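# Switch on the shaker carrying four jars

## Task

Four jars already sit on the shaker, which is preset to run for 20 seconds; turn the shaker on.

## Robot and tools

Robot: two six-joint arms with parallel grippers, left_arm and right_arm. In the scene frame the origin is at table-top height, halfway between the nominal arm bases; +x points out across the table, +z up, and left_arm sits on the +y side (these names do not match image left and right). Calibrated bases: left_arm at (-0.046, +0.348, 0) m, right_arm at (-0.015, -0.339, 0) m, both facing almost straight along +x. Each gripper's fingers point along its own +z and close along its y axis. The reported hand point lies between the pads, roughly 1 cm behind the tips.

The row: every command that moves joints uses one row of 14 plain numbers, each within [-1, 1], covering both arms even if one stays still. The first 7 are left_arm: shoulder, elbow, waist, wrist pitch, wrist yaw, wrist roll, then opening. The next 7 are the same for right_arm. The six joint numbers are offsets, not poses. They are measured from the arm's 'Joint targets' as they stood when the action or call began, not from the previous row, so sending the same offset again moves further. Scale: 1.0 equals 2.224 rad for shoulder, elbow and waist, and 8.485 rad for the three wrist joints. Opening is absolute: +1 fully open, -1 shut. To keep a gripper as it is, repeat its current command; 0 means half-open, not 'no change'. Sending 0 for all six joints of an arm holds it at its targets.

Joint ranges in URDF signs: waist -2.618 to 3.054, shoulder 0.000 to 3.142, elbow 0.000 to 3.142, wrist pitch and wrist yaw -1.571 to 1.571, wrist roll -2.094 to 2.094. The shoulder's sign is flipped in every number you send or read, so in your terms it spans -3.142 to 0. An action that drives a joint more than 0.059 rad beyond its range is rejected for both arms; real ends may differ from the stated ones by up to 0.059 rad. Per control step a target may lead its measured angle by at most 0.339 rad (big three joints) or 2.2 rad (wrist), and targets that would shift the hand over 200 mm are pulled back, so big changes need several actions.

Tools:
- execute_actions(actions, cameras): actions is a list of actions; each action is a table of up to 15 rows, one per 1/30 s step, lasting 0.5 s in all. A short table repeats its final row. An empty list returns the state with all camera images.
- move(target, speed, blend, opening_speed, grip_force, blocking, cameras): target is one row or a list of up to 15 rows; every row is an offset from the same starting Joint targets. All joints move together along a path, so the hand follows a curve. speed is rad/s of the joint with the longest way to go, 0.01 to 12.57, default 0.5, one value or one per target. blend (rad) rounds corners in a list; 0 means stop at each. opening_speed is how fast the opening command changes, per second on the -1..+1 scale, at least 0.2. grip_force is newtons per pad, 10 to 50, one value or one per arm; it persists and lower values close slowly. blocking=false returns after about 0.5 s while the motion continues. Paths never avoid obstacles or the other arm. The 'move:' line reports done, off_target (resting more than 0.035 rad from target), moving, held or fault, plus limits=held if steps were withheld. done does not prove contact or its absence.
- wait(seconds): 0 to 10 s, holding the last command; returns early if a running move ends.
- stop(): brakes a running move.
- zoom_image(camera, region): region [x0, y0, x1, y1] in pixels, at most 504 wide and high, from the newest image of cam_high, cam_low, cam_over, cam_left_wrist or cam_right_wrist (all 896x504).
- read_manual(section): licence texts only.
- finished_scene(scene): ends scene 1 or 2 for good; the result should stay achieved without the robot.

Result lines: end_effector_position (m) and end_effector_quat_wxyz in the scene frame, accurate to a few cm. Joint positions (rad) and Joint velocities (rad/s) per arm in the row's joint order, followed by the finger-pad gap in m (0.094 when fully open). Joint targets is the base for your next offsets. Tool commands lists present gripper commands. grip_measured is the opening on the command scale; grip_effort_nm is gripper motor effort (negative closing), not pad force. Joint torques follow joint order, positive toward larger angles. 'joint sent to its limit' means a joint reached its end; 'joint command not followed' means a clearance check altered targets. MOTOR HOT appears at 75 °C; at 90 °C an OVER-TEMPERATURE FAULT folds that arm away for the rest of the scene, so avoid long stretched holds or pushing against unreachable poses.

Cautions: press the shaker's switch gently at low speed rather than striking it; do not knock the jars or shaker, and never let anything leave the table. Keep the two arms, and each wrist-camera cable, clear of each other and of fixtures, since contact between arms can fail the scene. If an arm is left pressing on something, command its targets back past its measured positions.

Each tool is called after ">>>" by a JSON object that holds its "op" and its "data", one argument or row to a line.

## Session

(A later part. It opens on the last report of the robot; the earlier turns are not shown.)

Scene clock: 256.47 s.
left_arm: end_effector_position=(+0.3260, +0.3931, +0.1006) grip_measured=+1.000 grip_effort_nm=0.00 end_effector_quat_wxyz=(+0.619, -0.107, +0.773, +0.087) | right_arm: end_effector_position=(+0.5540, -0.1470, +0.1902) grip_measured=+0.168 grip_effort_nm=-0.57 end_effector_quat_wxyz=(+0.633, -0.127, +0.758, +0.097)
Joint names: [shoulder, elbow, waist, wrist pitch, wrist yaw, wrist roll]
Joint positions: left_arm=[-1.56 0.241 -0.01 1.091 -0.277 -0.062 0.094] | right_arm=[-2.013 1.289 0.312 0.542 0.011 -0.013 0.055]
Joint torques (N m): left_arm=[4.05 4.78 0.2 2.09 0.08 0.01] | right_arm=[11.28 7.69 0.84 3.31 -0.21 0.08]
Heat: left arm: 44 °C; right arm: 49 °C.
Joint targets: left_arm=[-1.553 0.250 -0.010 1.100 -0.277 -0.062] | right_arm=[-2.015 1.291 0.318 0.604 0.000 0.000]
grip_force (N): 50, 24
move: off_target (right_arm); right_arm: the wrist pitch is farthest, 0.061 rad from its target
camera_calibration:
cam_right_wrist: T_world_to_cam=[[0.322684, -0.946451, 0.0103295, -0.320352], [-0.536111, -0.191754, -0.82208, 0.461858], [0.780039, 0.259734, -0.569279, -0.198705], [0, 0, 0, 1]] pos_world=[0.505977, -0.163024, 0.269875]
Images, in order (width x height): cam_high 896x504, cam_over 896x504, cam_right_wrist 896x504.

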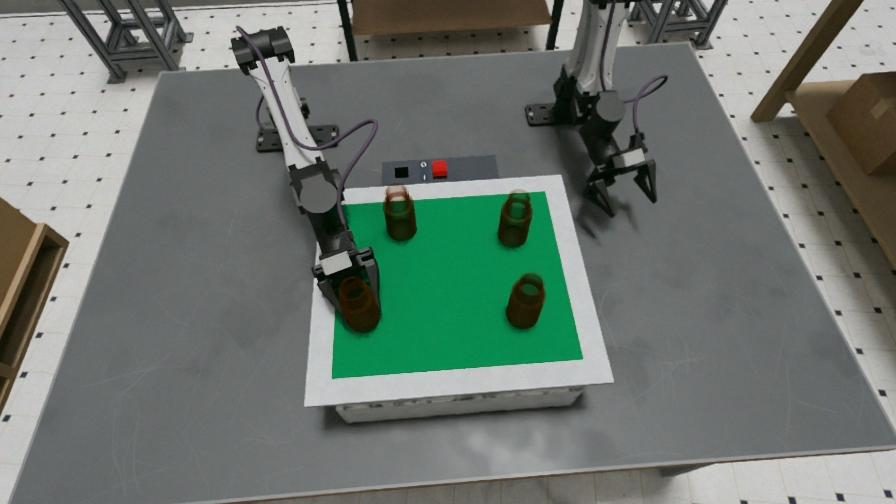

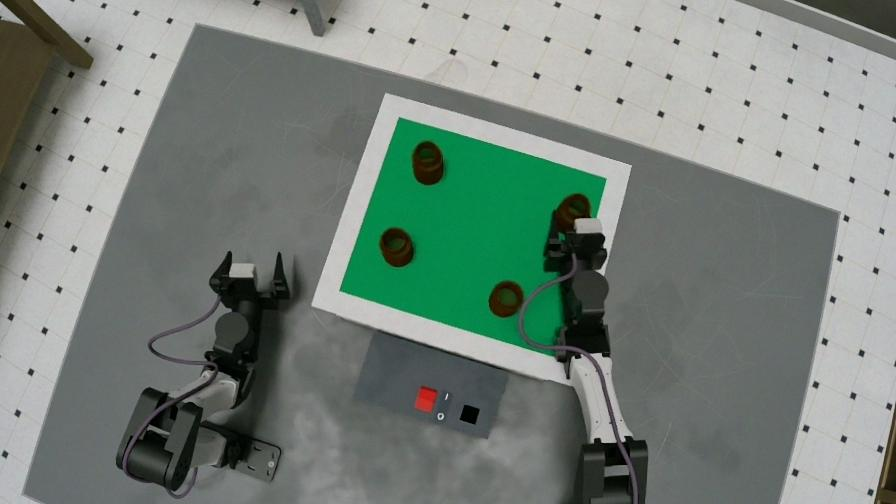

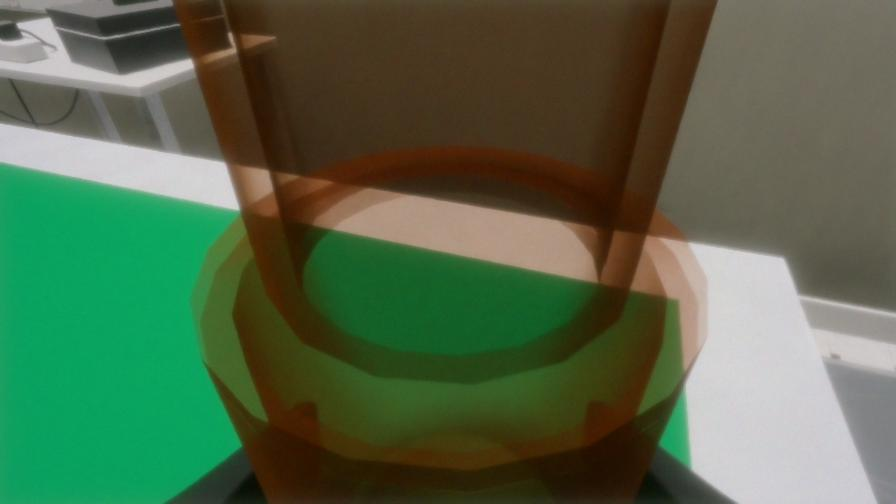

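>>> {"op": "move", "data": {
  "target": [
    [0,0,0,0,0,0,1, -0.0018,0.0135,0,-0.0045,0,0,0.0],
    [0,0,0,0,0,0,1, -0.0018,0.0135,0,-0.0045,0,0,0.7]
  ],
  "speed": 0.06,
  "opening_speed": 0.5,
  "cameras": ["cam_high","cam_right_wrist"]
}}

>>> {"op": "zoom_image", "data": {
  "camera": "cam_high",
  "region": [240, 220, 400, 380]
}}

Scene clock: 267.33 s.
left_arm: end_effector_position=(+0.3260, +0.3931, +0.1006) grip_measured=+1.000 grip_effort_nm=0.00 end_effector_quat_wxyz=(+0.619, -0.107, +0.773, +0.087) | right_arm: end_effector_position=(+0.5541, -0.1470, +0.1899) grip_measured=+0.698 grip_effort_nm=0.11 end_effector_quat_wxyz=(+0.633, -0.127, +0.758, +0.097)
Joint names: [shoulder, elbow, waist, wrist pitch, wrist yaw, wrist roll]
Joint positions: left_arm=[-1.56 0.241 -0.01 1.091 -0.277 -0.062 0.094] | right_arm=[-2.014 1.289 0.312 0.543 0.011 -0.013 0.08]
Joint torques (N m): left_arm=[4.05 4.79 0.2 2.09 0.08 0.02] | right_arm=[10.97 10.35 0.84 2.84 -0.21 0.08]
Heat: left arm: 44 °C; right arm: 47 °C.
Joint targets: left_arm=[-1.553 0.250 -0.010 1.100 -0.277 -0.062] | right_arm=[-2.019 1.321 0.318 0.565 0.000 0.000]
grip_force (N): 50, 24
move: done
camera_calibration:
cam_right_wrist: T_world_to_cam=[[0.322564, -0.946496, 0.00991912, -0.320216], [-0.536271, -0.191375, -0.822064, 0.461803], [0.779978, 0.259849, -0.569309, -0.198897], [0, 0, 0, 1]] pos_world=[0.506077, -0.163023, 0.269574]
Images, in order (width x height): cam_high 896x504, cam_right_wrist 896x504.

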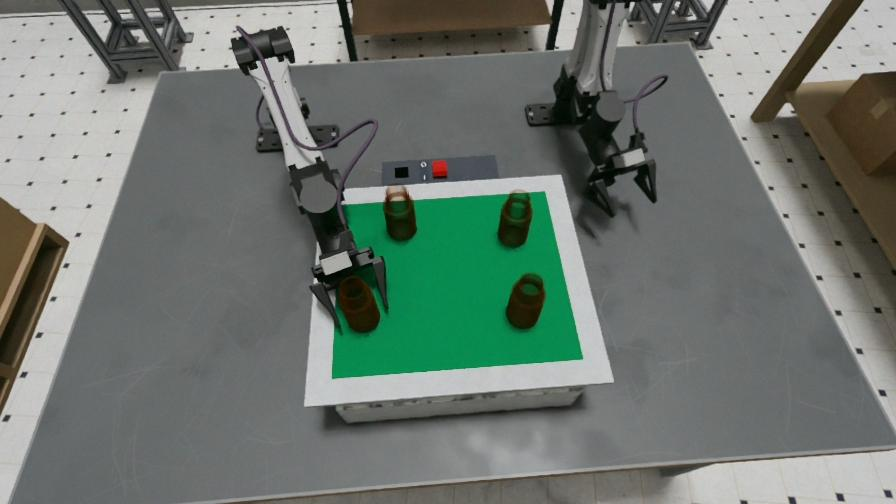

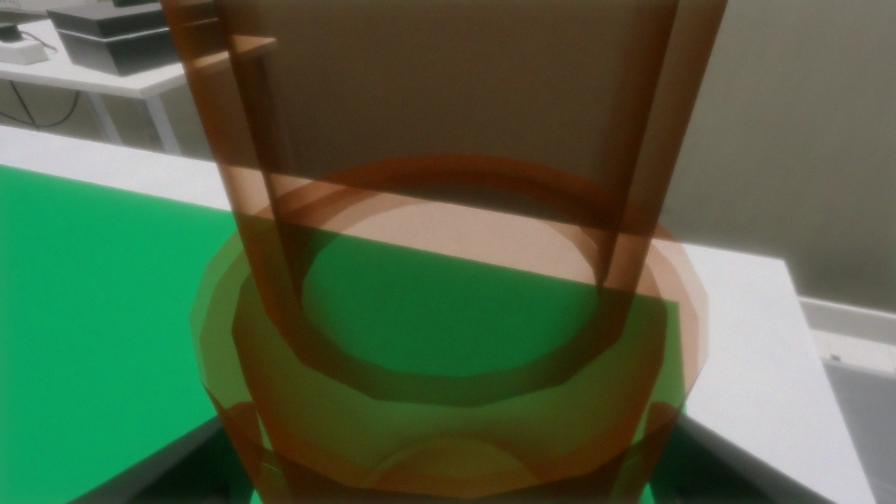

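Scaled by 3.150 from the camera's 896x504 image, which has a finer 1280x720 frame.

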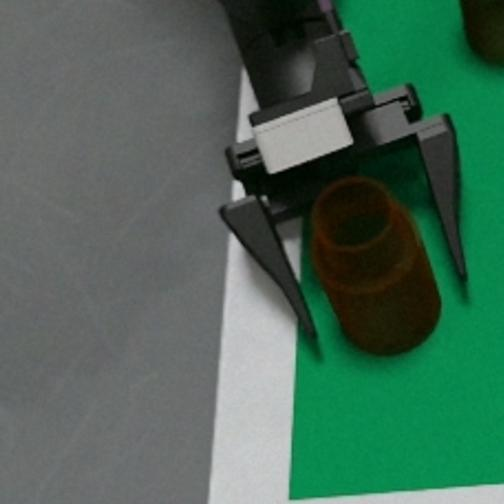

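>>> {"op": "move", "data": {
  "target": [
    [0,0,0,0,0,0,1, 0.1205,-0.0538,0,-0.0406,0,0,0.7],
    [0,0,0,0,0,0,1, 0.4148,-0.0693,-0.0683,-0.1675,0,0,0.7],
    [0,0,0,0,0,0,1, 0.4148,-0.0693,0.3183,-0.1675,0,0,-0.98],
    [0,0,0,0,0,0,1, 0.2612,-0.2095,0.3183,-0.0904,0,0,-0.98]
  ],
  "speed": [0.35,0.9,1.0,0.6],
  "blend": [0.04,0.12,0,0],
  "grip_force": 50,
  "opening_speed": 2.0,
  "cameras": ["cam_high","cam_over","cam_right_wrist"]
}}

>>> {"op": "zoom_image", "data": {
  "camera": "cam_high",
  "region": [380, 120, 500, 210]
}}

>>> {"op": "zoom_image", "data": {
  "camera": "cam_right_wrist",
  "region": [300, 250, 600, 504]
}}

>>> {"op": "zoom_image", "data": {
  "camera": "cam_high",
  "region": [290, 180, 630, 420]
}}

Scene clock: 328.50 s.
left_arm: end_effector_position=(+0.3260, +0.3931, +0.1006) grip_measured=+1.000 grip_effort_nm=0.00 end_effector_quat_wxyz=(+0.619, -0.107, +0.773, +0.087) | right_arm: end_effector_position=(+0.1872, -0.0003, +0.1128) grip_measured=-0.973 grip_effort_nm=-0.39 end_effector_quat_wxyz=(+0.328, -0.463, +0.803, +0.181)
Joint names: [shoulder, elbow, waist, wrist pitch, wrist yaw, wrist roll]
Joint positions: left_arm=[-1.56 0.241 -0.01 1.091 -0.277 -0.062 0.094] | right_arm=[-1.436 0.856 1.02 -0.224 0.007 -0.011 0.001]
Joint torques (N m): left_arm=[4.04 4.78 0.21 2.09 0.08 0.01] | right_arm=[5.82 7.42 0.87 2.3 -0.16 0.06]
Heat: left arm: 45 °C; right arm: 47 °C.
Joint targets: left_arm=[-1.553 0.250 -0.010 1.100 -0.277 -0.062] | right_arm=[-1.438 0.855 1.026 -0.201 0.000 0.000]
move: done
camera_calibration:
cam_right_wrist: T_world_to_cam=[[0.864371, -0.502826, 0.00529635, -0.163032], [-0.471956, -0.814851, -0.336565, 0.162688], [0.173549, 0.288417, -0.941646, 0.160696], [0, 0, 0, 1]] pos_world=[0.189813, 0.00424246, 0.206937]
Images, in order (width x height): cam_high 896x504, cam_over 896x504, cam_right_wrist 896x504.

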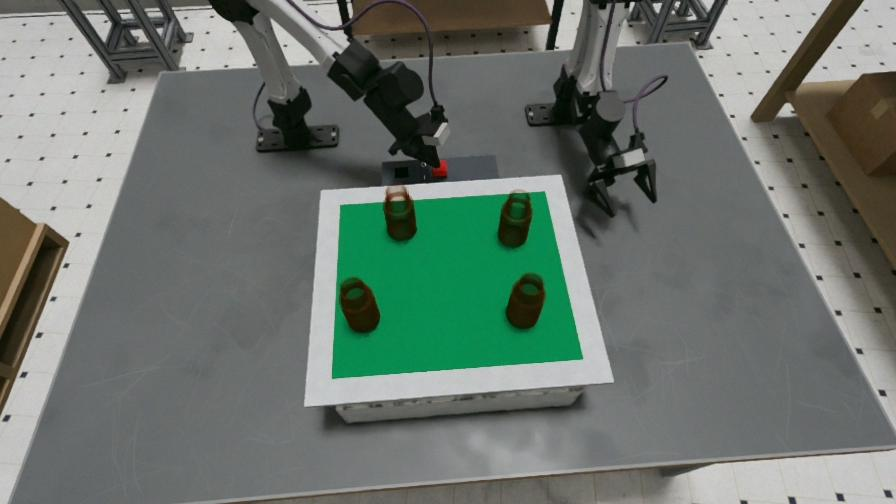

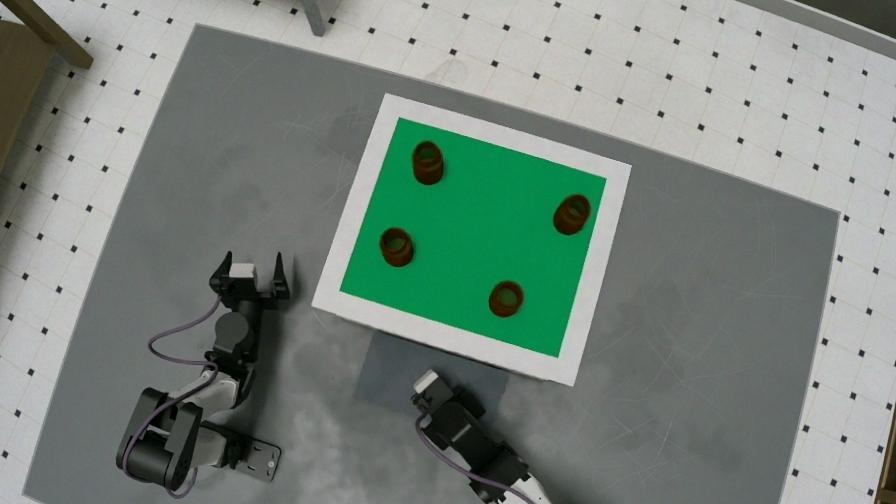

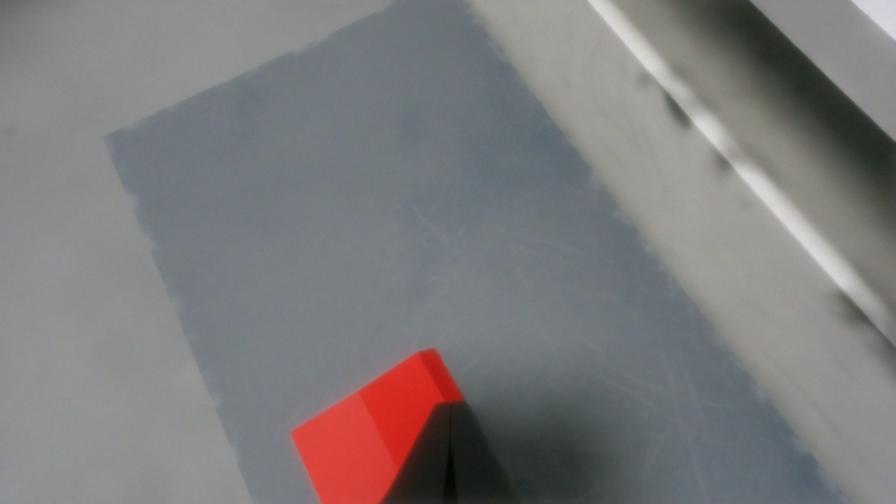

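Scaled by 4.200 from the camera's 896x504 image, which has a finer 1280x720 frame.

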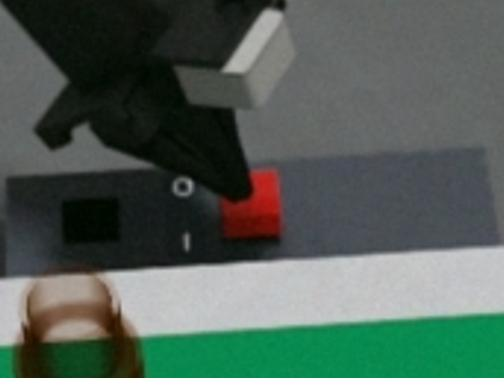

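Scaled by 1.680 from the camera's 896x504 image, which has a finer 1280x720 frame.

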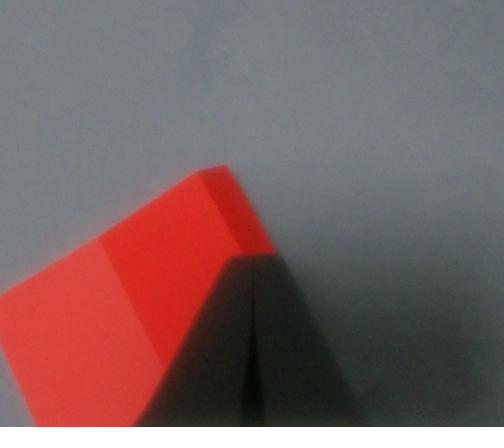

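Scaled by 1.482 from the camera's 896x504 image, which has a finer 1280x720 frame.

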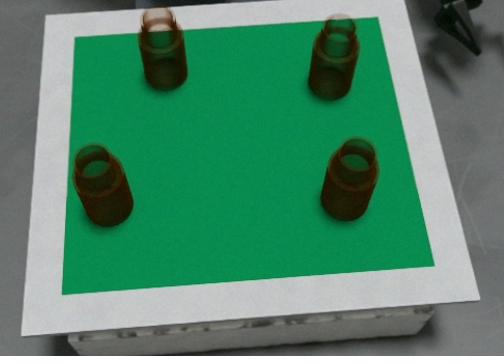

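>>> {"op": "move", "data": {
  "target": [
    [0,0,0,0,0,0,1, -0.00947,-0.02643,0.00585,0.00925,0,0,-0.98],
    [0,0,0,0,0,0,1, -0.0287,-0.07209,0.00585,0.02625,0,0,-0.98],
    [0,0,0,0,0,0,1, 0.003,0.01,0.00585,-0.003,0,0,-0.98]
  ],
  "speed": [0.25,0.06,0.4],
  "cameras": ["cam_high","cam_over","cam_right_wrist"]
}}

>>> {"op": "zoom_image", "data": {
  "camera": "cam_high",
  "region": [380, 120, 500, 210]
}}

Scene clock: 358.53 s.
left_arm: end_effector_position=(+0.3260, +0.3931, +0.1006) grip_measured=+1.000 grip_effort_nm=0.00 end_effector_quat_wxyz=(+0.619, -0.107, +0.773, +0.087) | right_arm: end_effector_position=(+0.1826, +0.0012, +0.1048) grip_measured=-0.973 grip_effort_nm=-0.39 end_effector_quat_wxyz=(+0.319, -0.470, +0.804, +0.178)
Joint names: [shoulder, elbow, waist, wrist pitch, wrist yaw, wrist roll]
Joint positions: left_arm=[-1.56 0.241 -0.01 1.091 -0.277 -0.062 0.094] | right_arm=[-1.452 0.852 1.032 -0.222 0.007 -0.011 0.001]
Joint torques (N m): left_arm=[4.05 4.78 0.2 2.1 0.08 0.02] | right_arm=[8.23 9.73 0.98 1.96 -0.16 0.06]
Heat: left arm: 45 °C; right arm: 44 °C.
Joint targets: left_arm=[-1.553 0.250 -0.010 1.100 -0.277 -0.062] | right_arm=[-1.431 0.878 1.039 -0.227 0.000 0.000]
move: done
camera_calibration:
cam_right_wrist: T_world_to_cam=[[0.870325, -0.49245, 0.00519603, -0.159365], [-0.465426, -0.825923, -0.318166, 0.156021], [0.160972, 0.27449, -0.948021, 0.156534], [0, 0, 0, 1]] pos_world=[0.186118, 0.00741539, 0.198866]
Images, in order (width x height): cam_high 896x504, cam_over 896x504, cam_right_wrist 896x504.

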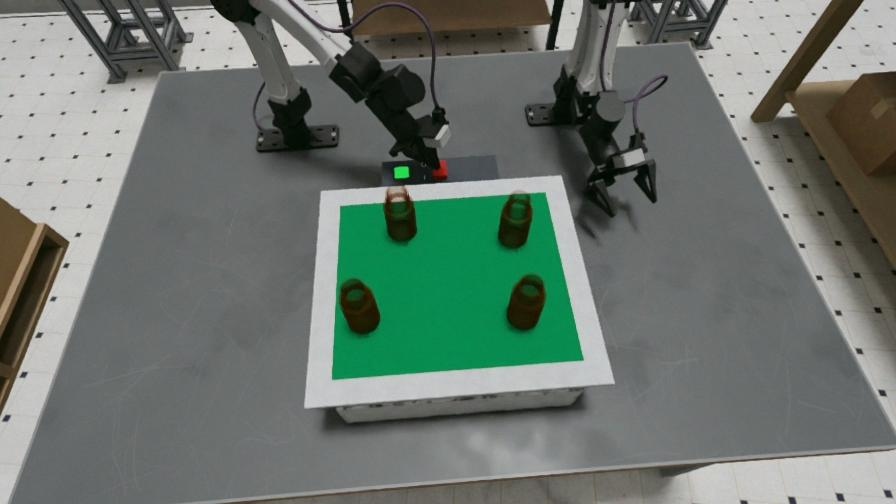

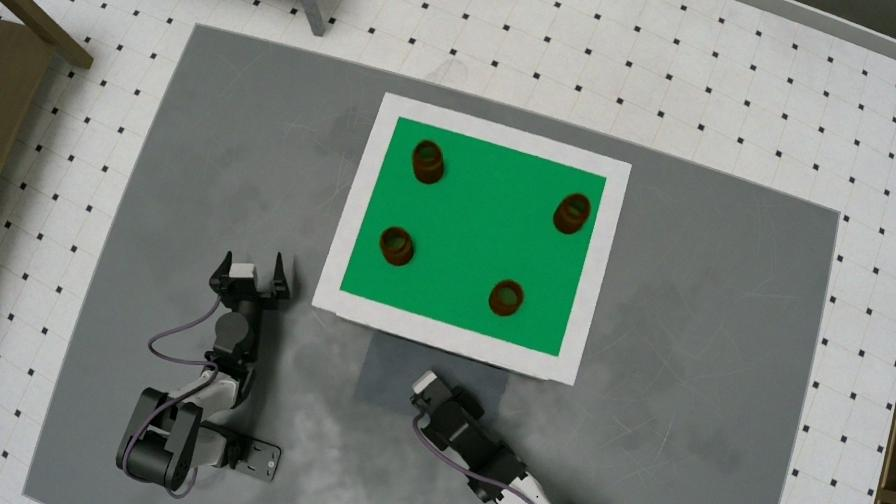

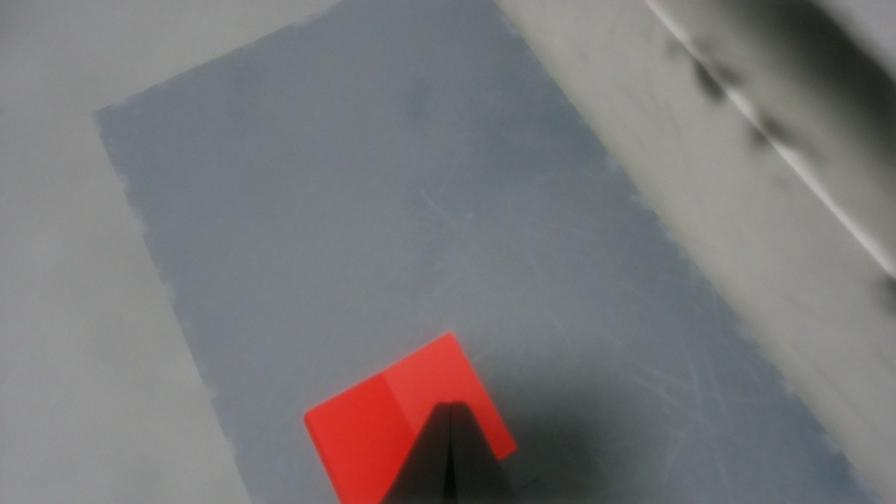

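Scaled by 4.200 from the camera's 896x504 image, which has a finer 1280x720 frame.

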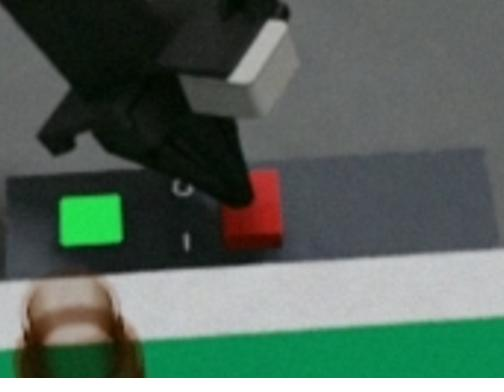

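>>> {"op": "wait", "data": {
  "seconds": 9,
  "cameras": ["cam_over"]
}}

Scene clock: 371.47 s.
left_arm: end_effector_position=(+0.3260, +0.3931, +0.1006) grip_measured=+1.000 grip_effort_nm=0.00 end_effector_quat_wxyz=(+0.619, -0.107, +0.773, +0.087) | right_arm: end_effector_position=(+0.1826, +0.0012, +0.1048) grip_measured=-0.973 grip_effort_nm=-0.39 end_effector_quat_wxyz=(+0.319, -0.470, +0.804, +0.178)
Joint names: [shoulder, elbow, waist, wrist pitch, wrist yaw, wrist roll]
Joint positions: left_arm=[-1.56 0.241 -0.01 1.091 -0.277 -0.062 0.094] | right_arm=[-1.452 0.852 1.032 -0.222 0.007 -0.011 0.001]
Joint torques (N m): left_arm=[4.07 4.78 0.21 2.09 0.08 0.02] | right_arm=[8.23 9.74 0.96 1.96 -0.16 0.06]
Heat: left arm: 45 °C; right arm: 46 °C.
Joint targets: left_arm=[-1.553 0.250 -0.010 1.100 -0.277 -0.062] | right_arm=[-1.431 0.878 1.039 -0.227 0.000 0.000]
Tool commands: left_gripper/opening=+1.0 right_gripper/opening=-0.98
wait: 9.00 s; at rest from the start
Images, in order (width x height): cam_over 896x504.

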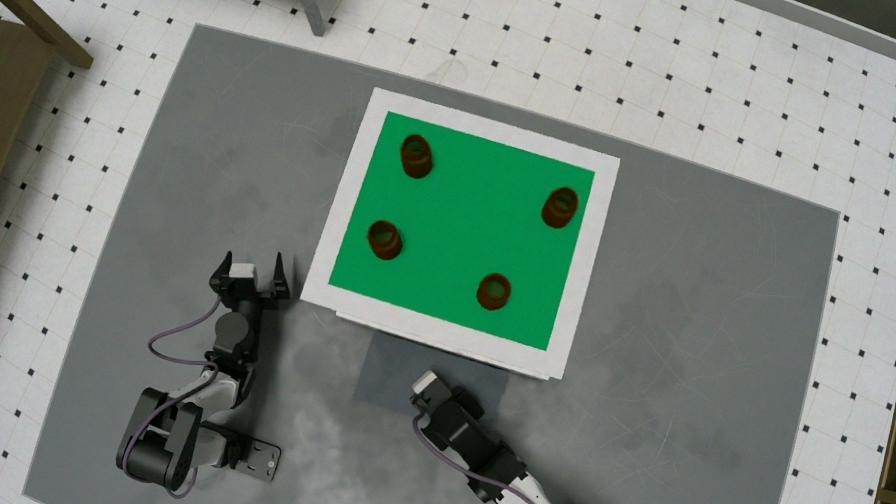

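>>> {"op": "wait", "data": {
  "seconds": 3,
  "cameras": ["cam_over"]
}}

>>> {"op": "wait", "data": {
  "seconds": 0.4,
  "cameras": ["cam_over","cam_high"]
}}

Scene clock: 380.23 s.
left_arm: end_effector_position=(+0.3260, +0.3931, +0.1006) grip_measured=+1.000 grip_effort_nm=0.00 end_effector_quat_wxyz=(+0.619, -0.107, +0.773, +0.087) | right_arm: end_effector_position=(+0.1826, +0.0012, +0.1048) grip_measured=-0.973 grip_effort_nm=-0.39 end_effector_quat_wxyz=(+0.319, -0.470, +0.804, +0.178)
Joint names: [shoulder, elbow, waist, wrist pitch, wrist yaw, wrist roll]
Joint positions: left_arm=[-1.56 0.241 -0.01 1.091 -0.277 -0.062 0.094] | right_arm=[-1.452 0.852 1.032 -0.222 0.007 -0.011 0.001]
Joint torques (N m): left_arm=[4.05 4.78 0.17 2.09 0.07 0.01] | right_arm=[8.21 9.74 0.98 1.95 -0.16 0.06]
Heat: left arm: 45 °C; right arm: 46 °C.
Joint targets: left_arm=[-1.553 0.250 -0.010 1.100 -0.277 -0.062] | right_arm=[-1.431 0.878 1.039 -0.227 0.000 0.000]
Tool commands: left_gripper/opening=+1.0 right_gripper/opening=-0.98
wait: 3.00 s; at rest from the start
Images, in order (width x height): cam_over 896x504.

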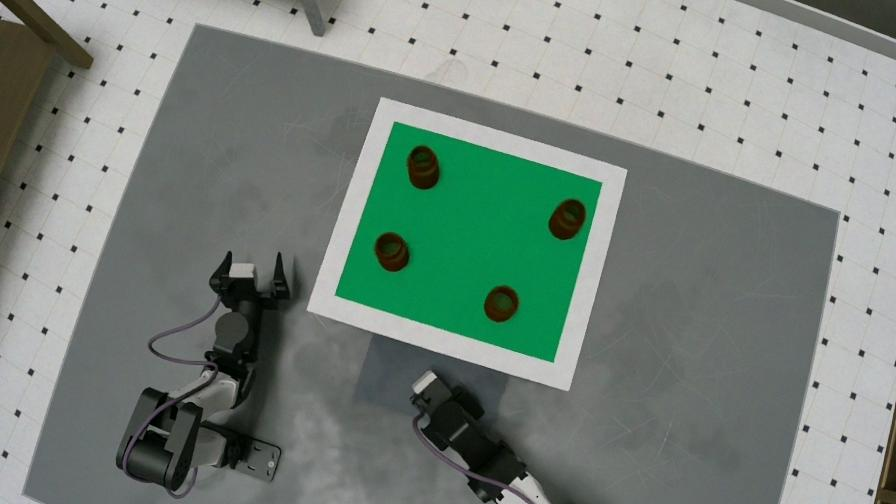

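Scene clock: 380.63 s.
left_arm: end_effector_position=(+0.3260, +0.3931, +0.1006) grip_measured=+1.000 grip_effort_nm=0.00 end_effector_quat_wxyz=(+0.619, -0.107, +0.773, +0.087) | right_arm: end_effector_position=(+0.1826, +0.0012, +0.1048) grip_measured=-0.973 grip_effort_nm=-0.39 end_effector_quat_wxyz=(+0.319, -0.470, +0.804, +0.178)
Joint names: [shoulder, elbow, waist, wrist pitch, wrist yaw, wrist roll]
Joint positions: left_arm=[-1.56 0.241 -0.01 1.091 -0.277 -0.062 0.094] | right_arm=[-1.452 0.852 1.032 -0.222 0.007 -0.011 0.001]
Joint torques (N m): left_arm=[4.07 4.79 0.2 2.09 0.08 0.01] | right_arm=[8.21 9.73 0.96 1.95 -0.17 0.06]
Heat: left arm: 45 °C; right arm: 47 °C.
Joint targets: left_arm=[-1.553 0.250 -0.010 1.100 -0.277 -0.062] | right_arm=[-1.431 0.878 1.039 -0.227 0.000 0.000]
Tool commands: left_gripper/opening=+1.0 right_gripper/opening=-0.98
wait: 0.40 s; at rest by 0.17 s
Images, in order (width x height): cam_high 896x504, cam_over 896x504.

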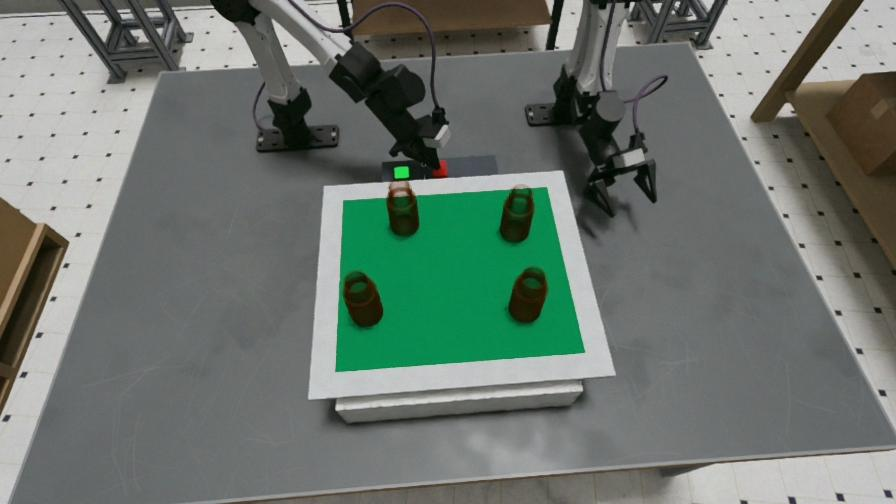

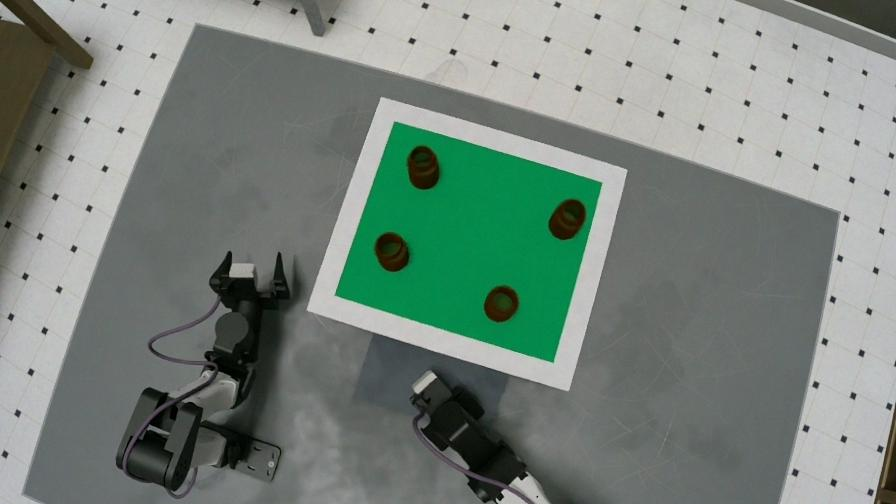

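The run is finished. The plate is still, all four jars are upright on the green mat, and the light is still on.

>>> {"op": "finished_scene", "data": {
  "scene": 2
}}

The scene is finished: the task was done.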